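# Press down the marked end of the ivory rocker switch

## Task

Push the marked end of the ivory rocker switch down far enough that it stays down, with the switch still lying flat on the table. At the end nothing of the robot may touch the switch. Every drink can, parts box and small stack bin present must still be upright.

## Robot and tools

ROBOT. There are two arms, left_arm and right_arm. Each has six joints and a two-finger gripper. Every row and every per-joint list uses one order: waist, shoulder, elbow, wrist pitch, wrist yaw, wrist roll, then the gripper. Stated joint ranges in rad: waist -2.618 to 3.054, shoulder 0.000 to 3.142, elbow 0.000 to 3.142, wrist pitch -1.571 to 1.571, wrist yaw -1.571 to 1.571, wrist roll -2.094 to 2.094. The true ends can differ from these by up to 0.059 rad.

FRAME. All hand positions, orientations and velocities use the scene frame. Its origin is at table-top height, halfway between the two arms' nominal bases. +x points out over the table, +z points up, and left_arm sits on the +y side. Arm names do not match image left and right. The real bases are offset from nominal by the same amount in every scene; a BASES line, if present, gives their calibrated places. end_effector_position (metres) is the point between the finger pads, about 1 cm short of the fingertips. end_effector_quat_wxyz is the hand orientation. The fingers point along the gripper's +z axis and open along its y axis. Reported hand values can be a few cm off, more at long reach.

ROW FORMAT. A row is one flat list of 14 numbers, each in [-1, 1], covering both arms: left_arm's six joints and its opening, then right_arm's six joints and its opening. Send all 14 even when one arm stays still. The joint numbers are offsets, not poses. They are measured from the Joint targets that stand when the action (or move) begins, not from the previous row. Scale: 1.0 equals 2.224 rad for waist, shoulder and elbow, and 8.485 rad for the three wrist joints. So sending an offset of 0 re-commands the current targets, and sending the same offset twice moves twice. The opening is absolute, not an offset: +1 fully open, -1 closed. Sending 0 for an opening is a real command, so repeat the present value to leave a gripper alone.

execute_actions: actions is a list of actions; each action is a table of up to 15 rows, one per control step of 1/30 s; a shorter table repeats its last row to fill 15 steps. An empty list just reports state and images. An action is rejected, for both arms, if it would push a joint more than 0.059 rad beyond its range end. cameras picks images: omit, null or ["all"] for all, [] for none; names are cam_head_left and cam_head_right.

move: target is one 14-number row or a list of up to 15 rows, all offsets from the same starting Joint targets, in the scaling above. speed (rad/s, 0.01 to 12.57, default 0.5) caps the joint with the farthest to travel; one value or one per target. blend (rad) rounds corners between listed targets. opening_speed (per second on the -1..+1 scale, at least 0.2) ramps the gripper. blocking=false returns after about 0.5 s while the motion continues. Joints move together, so the hand traces a curve; there is no obstacle avoidance. Paths take at least 0.5 s; over 10 s they stop short. The result adds a move: line saying done, off_target, moving, held or fault, plus limits=held if steps were withheld.

wait: seconds from 0 to 10; arms hold their last command. stop: brakes a running move. zoom_image: camera (cam_head_left or cam_head_right) and region [x0, y0, x1, y1] in image pixels, at most 504 by 504, origin top-left. finished_scene: scene number, 1 to 3; it cannot be undone.

RESULTS. Joint positions give radians per joint, then the finger-pad gap in metres (0.094 when fully open); Joint velocities likewise, or 'within noise'. Joint targets are the base for your next offsets. Tool commands show present gripper commands. grip_measured reads the opening on the command scale, a little wide when empty. Joint torques follow joint order, positive toward larger angles, include gravity, and wrap at plus or minus 28 N m on the first three joints. Action calls also list joint positions at some steps. 'joint sent to its limit' means a joint was clamped at its true end. 'joint command not followed' means the clearance check altered an arm's targets. MOTOR HOT warns of heat; OVER-TEMPERATURE FAULT folds that arm and idles it for the scene.

MOTION LIMITS. Each step the targets may lead measured angles by at most 0.339 rad (first three joints) or 2.2 rad (wrists). If targets would move the hand over 200 mm from where it is, that arm's targets are scaled back. Big offsets may need several actions; tiny ones may not start.

CAMERAS. cam_head_left and cam_head_right, both 896x504, sit near x -0.19, y about plus and minus 0.06, z 1.05, looking down at the table. Calibration may be off by a couple of degrees and millimetres.

AVOID. Press the switch with a slow, short motion just past contact, then lift clear so nothing touches it; a target far beyond contact or a fast approach hits and pushes hard. Do not bump cans, boxes or bins, and keep everything on the table. Never let the arms strike or squeeze each other; clearance checks do not separate the grippers. A camera cable resting on something counts as touching it. Pushing toward an unreachable pose heats motors; to release a push, command targets back past the measured joint positions.

Each tool is called after ">>>" as a command line: name --argument value for each argument, lists and objects as JSON in quotes; but a table of rows of numbers goes row by row, as --pt "numbers of a row", without its own name.

## Session

>>> execute_actions --actions '[]'

Scene clock: 0.00 s.
left_arm: end_effector_position=(+0.4364, +0.2538, +0.1116) grip_measured=+1.000 end_effector_quat_wxyz=(+0.579, +0.028, +0.810, -0.084) | right_arm: end_effector_position=(+0.3944, -0.2769, +0.0830) grip_measured=+1.000 end_effector_quat_wxyz=(+0.563, +0.034, +0.826, +0.021)
Joint positions: left_arm=[0.065 1.514 0.411 0.774 0.215 -0.036 0.094] | right_arm=[-0.117 1.567 0.353 0.835 -0.132 0.026 0.094]
Joint velocities: within noise
Joint torques (N m): no reading
Heat: left arm: 25 °C; right arm: 28 °C.
Joint targets: left_arm=[0.065 1.504 0.421 0.784 0.216 -0.036] | right_arm=[-0.117 1.560 0.360 0.835 -0.133 0.026]
Tool commands: left_gripper/opening=+1.0 right_gripper/opening=+1.0

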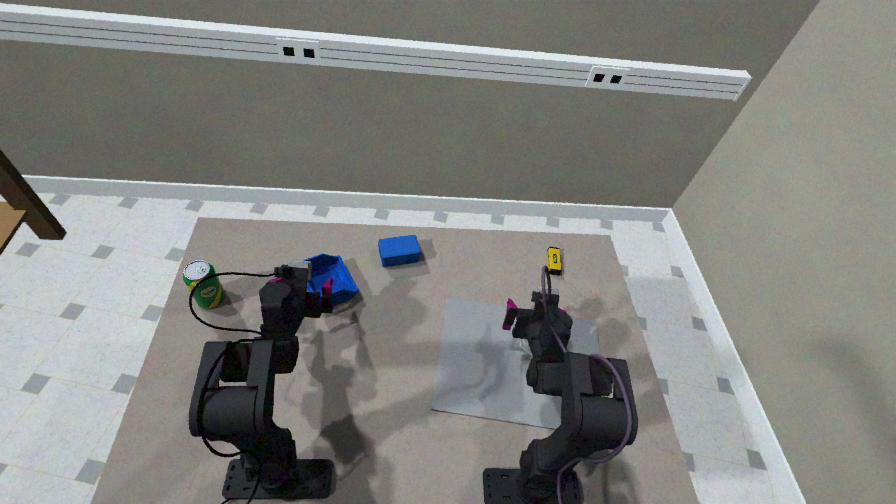

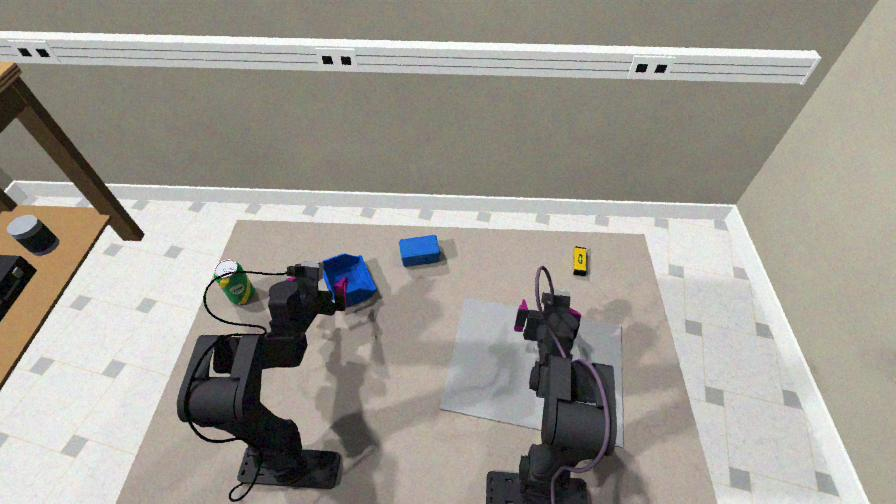

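>>> move --pt "0 0 0 0 0 0 1 -0.1 -0.2 0 0 0 0 -1" --pt "0 0 0 0 0 0 1 -0.27 -0.2473 0 0 0.0157 -0.003 -1" --speed 1.2 --blend 0.2

>>> zoom_image --camera "cam_head_left" --region '[440, 300, 600, 420]'

Scene clock: 5.37 s.
left_arm: end_effector_position=(+0.4364, +0.2538, +0.1116) grip_measured=+1.000 end_effector_quat_wxyz=(+0.579, +0.028, +0.810, -0.084) | right_arm: end_effector_position=(+0.2700, -0.4850, +0.2745) grip_measured=-0.997 end_effector_quat_wxyz=(+0.706, +0.236, +0.610, -0.271)
Joint positions: left_arm=[0.065 1.514 0.411 0.774 0.215 -0.036 0.094] | right_arm=[-0.713 1.028 0.353 0.82 -0.006 0.004 0]
Joint torques (N m): left_arm=[-0.1 -5.34 7.24 2.24 0.08 -0.02] | right_arm=[-0.39 -2.77 8.05 2.16 0.11 -0.02]
Heat: left arm: 25 °C; right arm: 29 °C.
Joint targets: left_arm=[0.065 1.504 0.421 0.784 0.216 -0.036] | right_arm=[-0.718 1.010 0.360 0.835 0.000 0.000]
move: done; blend cut to 0.1891 rad at target 1

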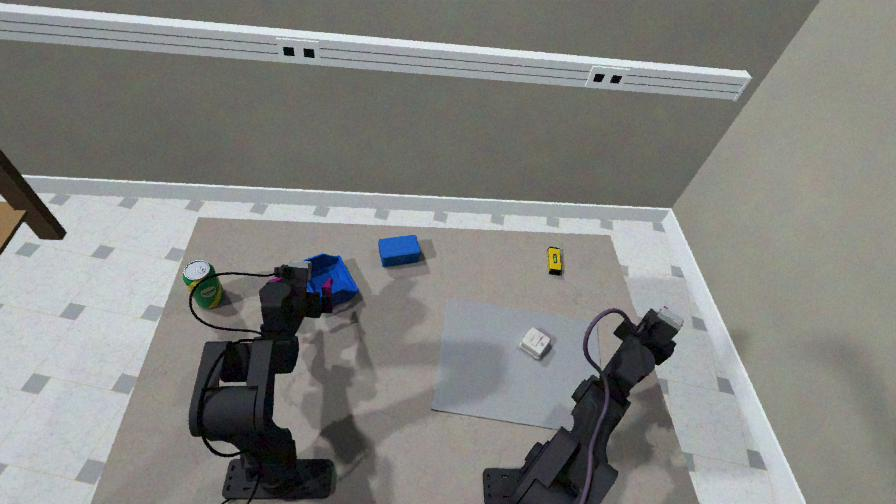

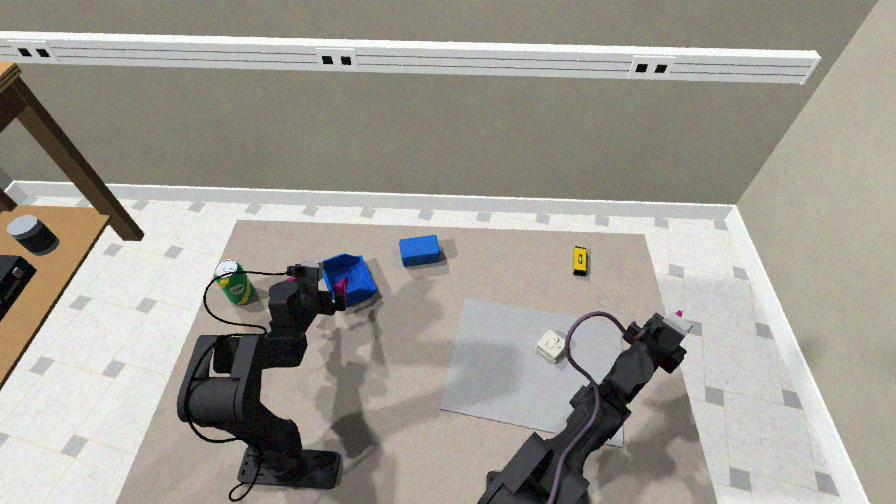

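Scaled by 3.150 (camera's finer frame: 1280x720).

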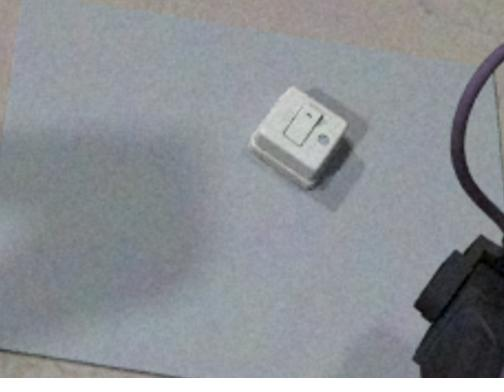

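>>> zoom_image --camera "cam_head_left" --region '[510, 318, 566, 367]'

>>> zoom_image --camera "cam_head_right" --region '[524, 320, 580, 369]'

Scaled by 9.000 (camera's finer frame: 1280x720).

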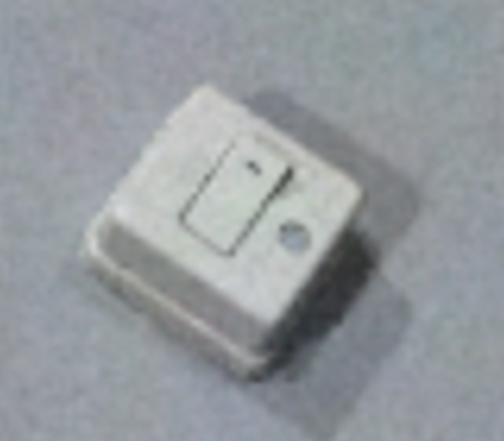

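Scaled by 9.000 (camera's finer frame: 1280x720).

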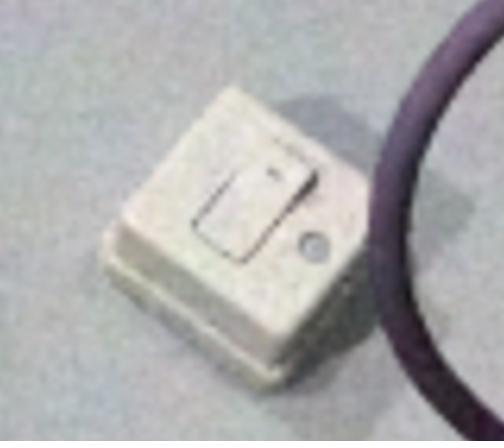

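>>> move --target '[0, 0, 0, 0, 0, 0, 1, 0.2515, 0.3876, 0.4919, -0.2337, 0, 0, -1]' --speed 1.3

>>> zoom_image --camera "cam_head_left" --region '[510, 310, 566, 359]'

Scene clock: 11.73 s.
left_arm: end_effector_position=(+0.4364, +0.2538, +0.1116) grip_measured=+1.000 end_effector_quat_wxyz=(+0.579, +0.028, +0.810, -0.084) | right_arm: end_effector_position=(+0.3390, -0.3064, +0.0744) grip_measured=-0.997 end_effector_quat_wxyz=(-0.001, +0.096, +0.995, +0.001)
Joint positions: left_arm=[0.065 1.514 0.411 0.774 0.215 -0.036 0.094] | right_arm=[-0.158 1.853 1.416 -1.136 -0.002 0.003 0]
Joint torques (N m): left_arm=[-0.09 -5.35 7.35 2.21 0.09 -0.01] | right_arm=[-0.02 -6.17 9.68 0.21 0.02 -0.05]
Heat: left arm: 27 °C; right arm: 30 °C.
Joint targets: left_arm=[0.065 1.504 0.421 0.784 0.216 -0.036] | right_arm=[-0.158 1.872 1.454 -1.148 0.000 0.000]
move: off_target (right_arm); right_arm: the elbow is farthest, 0.038 rad from its target

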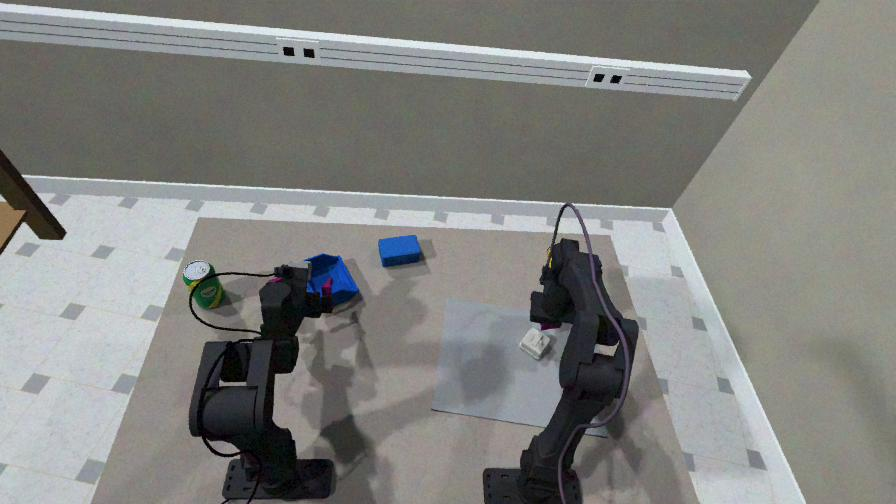

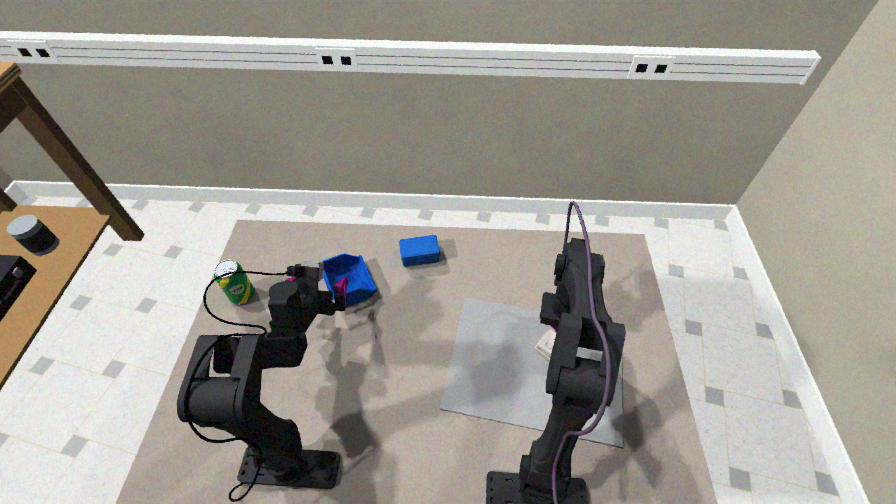

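Scaled by 9.000 (camera's finer frame: 1280x720).

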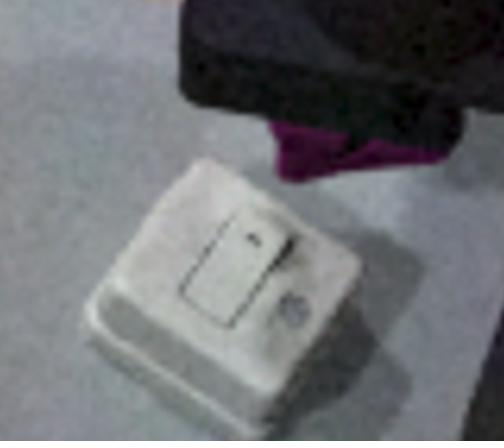

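>>> move --pt "0 0 0 0 0 0 1 0 0.0232 -0.0800 0.0239 0 0 -1" --pt "0 0 0 0 0 0 1 0 0.0232 -0.0800 0.0239 0 0 -1" --pt "0 0 0 0 0 0 1 0 -0.02 0.02 0 0 0 -1" --speed '[0.14, 0.14, 0.5]'

>>> zoom_image --camera "cam_head_left" --region '[510, 310, 566, 359]'

Scene clock: 20.27 s.
left_arm: end_effector_position=(+0.4364, +0.2538, +0.1116) grip_measured=+1.000 end_effector_quat_wxyz=(+0.579, +0.028, +0.810, -0.084) | right_arm: end_effector_position=(+0.3545, -0.3093, +0.0881) grip_measured=-0.997 end_effector_quat_wxyz=(+0.026, +0.095, +0.995, -0.002)
Joint positions: left_arm=[0.065 1.514 0.411 0.774 0.215 -0.036 0.094] | right_arm=[-0.158 1.853 1.47 -1.136 -0.002 0.003 0]
Joint torques (N m): left_arm=[-0.08 -5.27 7.38 2.23 0.11 -0.02] | right_arm=[0.01 -9.54 8.92 0.3 0.01 -0.05]
Heat: left arm: 28 °C; right arm: 31 °C.
Joint targets: left_arm=[0.065 1.504 0.421 0.784 0.216 -0.036] | right_arm=[-0.158 1.828 1.498 -1.148 0.000 0.000]
move: done

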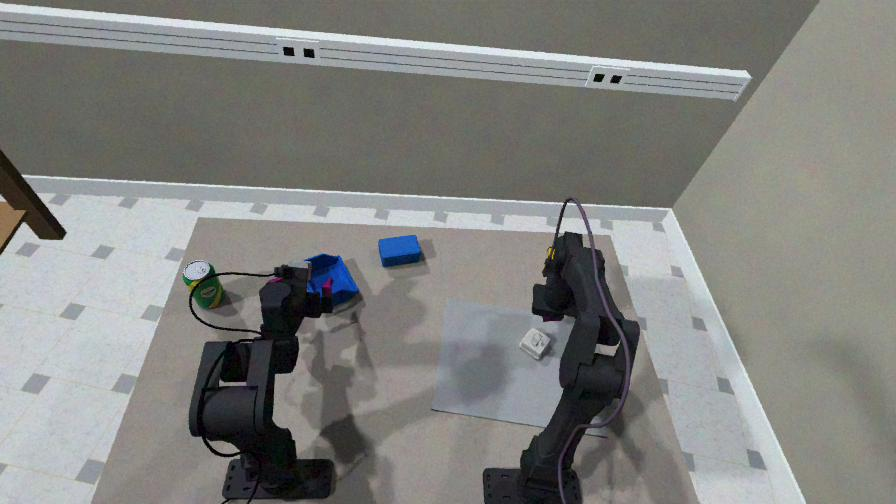

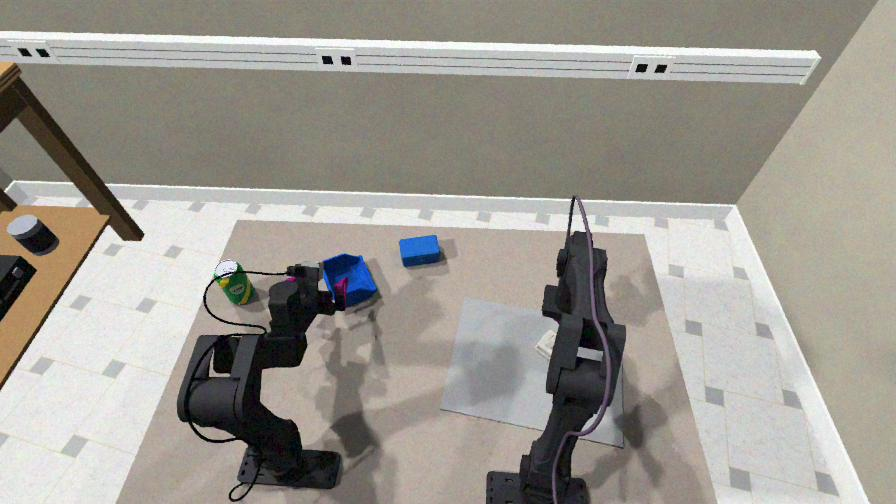

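Scaled by 9.000 (camera's finer frame: 1280x720).

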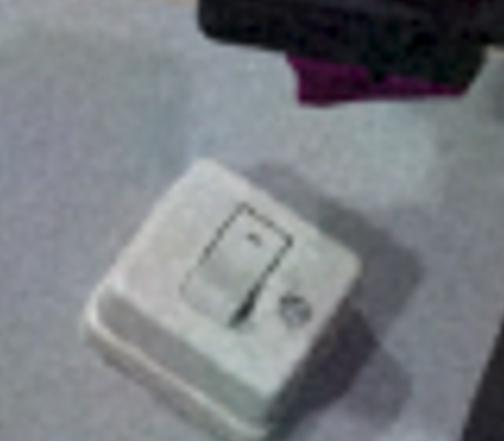

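>>> finished_scene --scene 2

The scene is finished: the task was done.


## Next scene

The same job, from a new start.

>>> execute_actions --actions '[]'

Scene clock: 0.00 s.
left_arm: end_effector_position=(+0.4252, +0.2846, +0.1121) grip_measured=+1.000 end_effector_quat_wxyz=(+0.604, -0.041, +0.796, +0.012) | right_arm: end_effector_position=(+0.4148, -0.2792, +0.1161) grip_measured=+1.000 end_effector_quat_wxyz=(+0.622, +0.064, +0.779, -0.053)
Joint positions: left_arm=[0.015 1.501 0.327 0.9 -0.072 -0.052 0.094] | right_arm=[-0.001 1.617 0.385 1.006 0.133 0.026 0.094]
Joint velocities: within noise
Joint torques (N m): no reading
Heat: left arm: 24 °C; right arm: 27 °C.
Joint targets: left_arm=[0.015 1.492 0.336 0.909 -0.072 -0.052] | right_arm=[-0.001 1.609 0.393 1.009 0.134 0.026]
Tool commands: left_gripper/opening=+1.0 right_gripper/opening=+1.0

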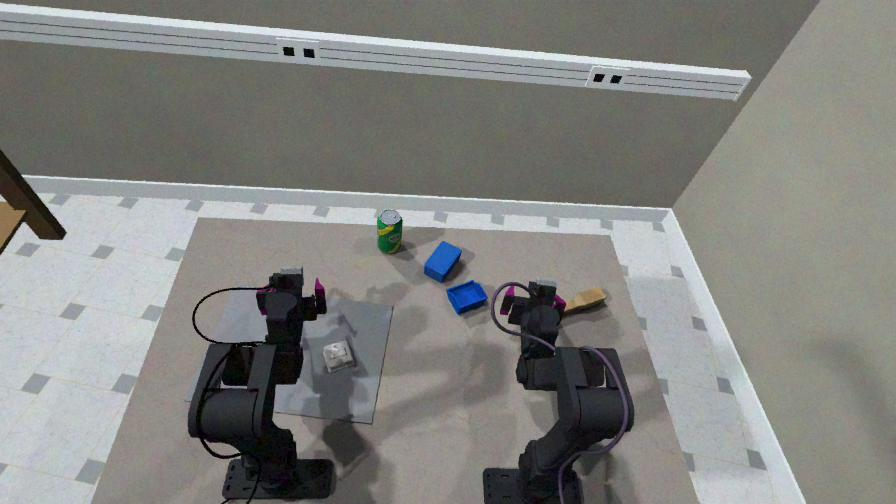

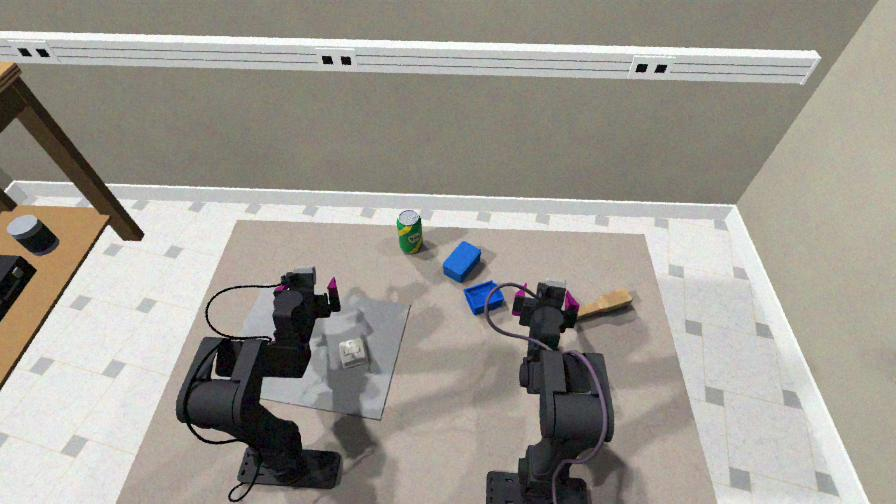

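The switch is visible. Zooming to find the marked end.

>>> zoom_image --camera "cam_head_right" --region '[325, 329, 381, 378]'

>>> zoom_image --camera "cam_head_left" --region '[310, 332, 366, 381]'

Scaled by 9.000 (camera's finer frame: 1280x720).

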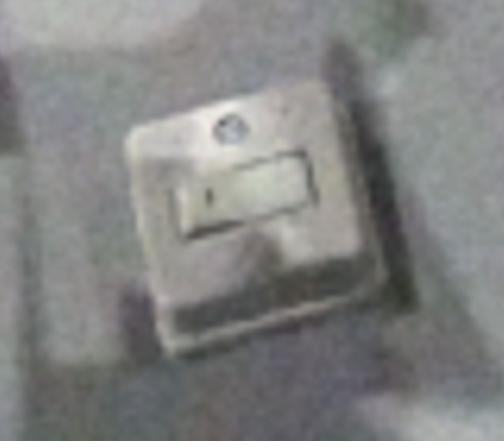

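Scaled by 9.000 (camera's finer frame: 1280x720).

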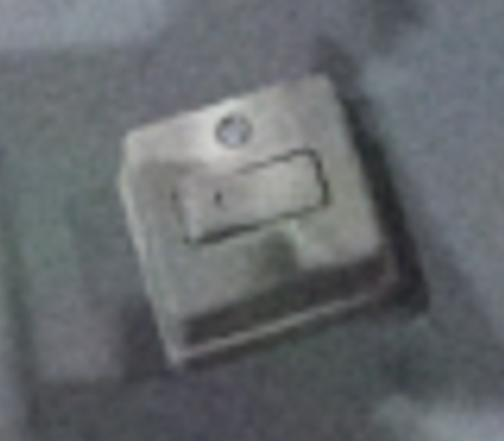

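>>> move --pt "-0.0687 -0.0504 0.1817 -0.1186 0.0042 0.003 -1 0 0 0 0 0 0 1" --pt "-0.1374 0.0522 0.3633 -0.2371 0.0085 0.0061 -1 0 0 0 0 0 0 1" --speed 1.4 --blend 0.2

>>> zoom_image --camera "cam_head_right" --region '[320, 319, 376, 368]'

Scene clock: 7.90 s.
left_arm: end_effector_position=(+0.2940, +0.1937, +0.0747) grip_measured=-0.995 end_effector_quat_wxyz=(+0.000, +0.145, +0.989, +0.005) | right_arm: end_effector_position=(+0.4145, -0.2793, +0.1151) grip_measured=+1.000 end_effector_quat_wxyz=(+0.620, +0.064, +0.780, -0.054)
Joint positions: left_arm=[-0.286 1.594 1.116 -1.095 -0.01 -0.013 0] | right_arm=[-0.001 1.617 0.385 1.002 0.134 0.026 0.094]
Joint torques (N m): left_arm=[-0.4 -4.59 9.25 0.46 0.11 0.11] | right_arm=[-0.01 -5.31 5.97 2.14 0.01 -0.03]
Heat: left arm: 25 °C; right arm: 29 °C.
Joint targets: left_arm=[-0.291 1.608 1.144 -1.102 0.000 -0.001] | right_arm=[-0.001 1.609 0.393 1.009 0.134 0.026]
move: done

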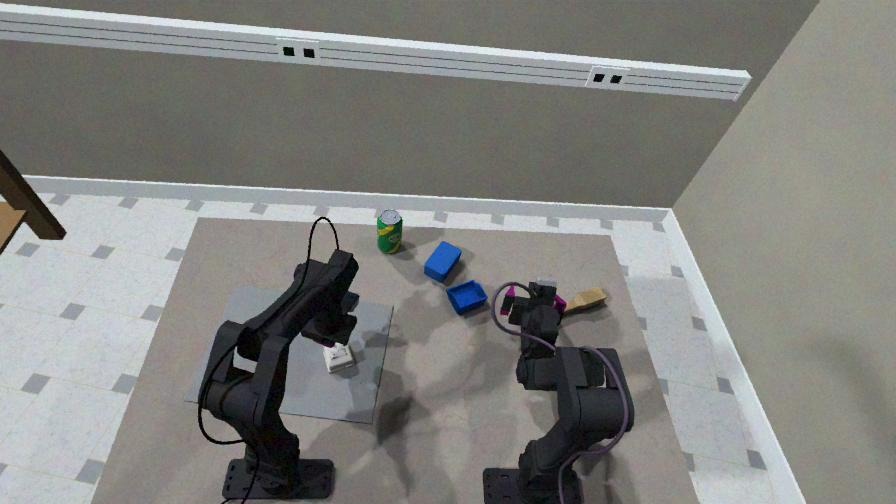

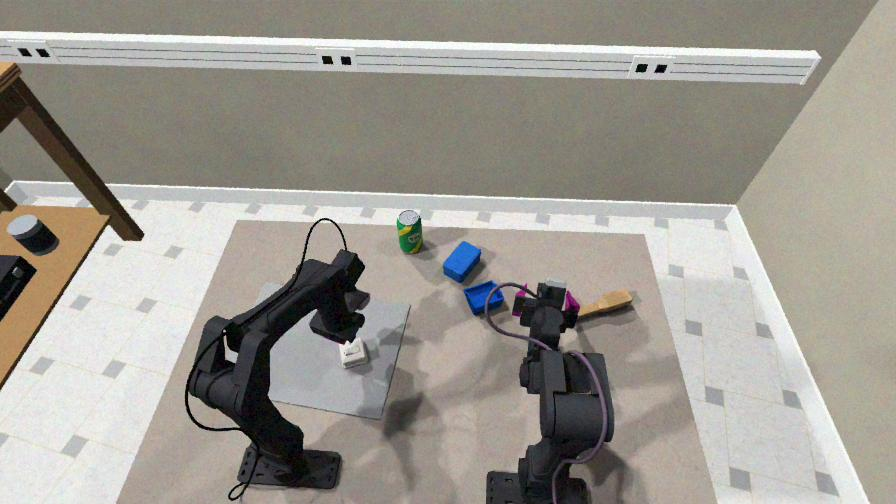

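Scaled by 9.000 (camera's finer frame: 1280x720).

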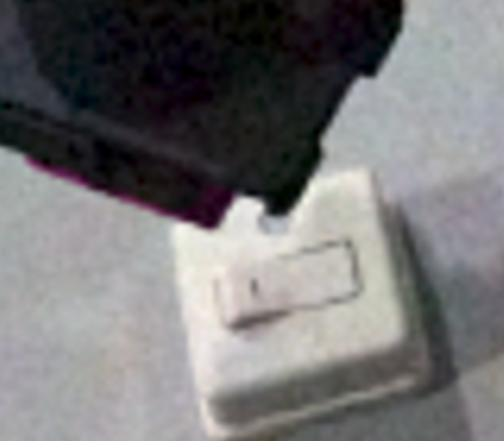

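>>> move --pt "-0.0031 0.0243 -0.0713 0.0240 0 0 -1 0 0 0 0 0 0 1" --pt "-0.0031 0.0243 -0.0713 0.0240 0 0 -1 0 0 0 0 0 0 1" --pt "-0.0031 -0.025 0.025 0 0 0 -1 0 0 0 0 0 0 1" --speed '[0.14, 0.14, 0.5]'

>>> zoom_image --camera "cam_head_right" --region '[320, 319, 376, 368]'

Scene clock: 13.03 s.
left_arm: end_effector_position=(+0.3128, +0.1863, +0.0972) grip_measured=-0.995 end_effector_quat_wxyz=(+0.042, +0.147, +0.988, -0.002) | right_arm: end_effector_position=(+0.4145, -0.2793, +0.1151) grip_measured=+1.000 end_effector_quat_wxyz=(+0.620, +0.064, +0.780, -0.054)
Joint positions: left_arm=[-0.29 1.573 1.183 -1.096 -0.01 -0.012 0] | right_arm=[-0.001 1.617 0.385 1.002 0.134 0.026 0.094]
Joint torques (N m): left_arm=[-0.65 -7.39 8.44 0.64 0.12 0.1] | right_arm=[-0.01 -5.31 5.98 2.15 0.02 -0.03]
Heat: left arm: 25 °C; right arm: 30 °C.
Joint targets: left_arm=[-0.298 1.553 1.200 -1.102 0.000 -0.001] | right_arm=[-0.001 1.609 0.393 1.009 0.134 0.026]
move: done

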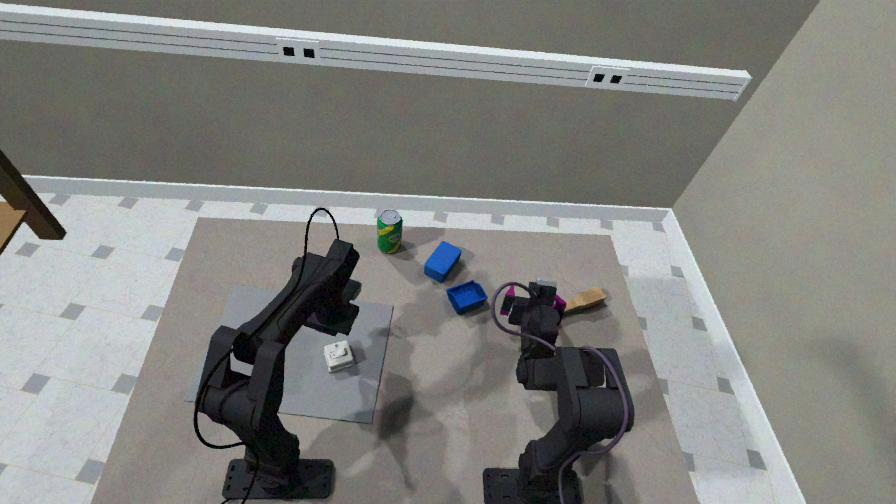

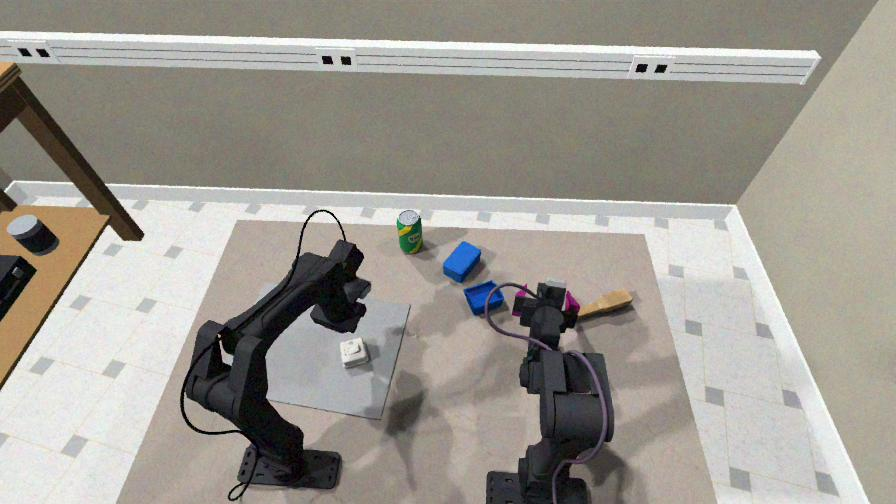

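Scaled by 9.000 (camera's finer frame: 1280x720).

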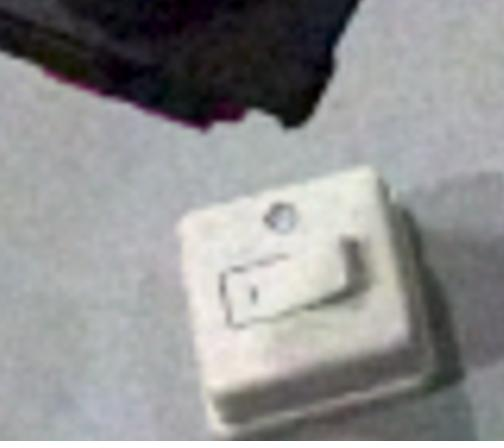

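The marked end is down, the opposite end is raised, the switch lies flat and the gripper is clear of it.

>>> finished_scene --scene 3

The scene is finished: the task was done.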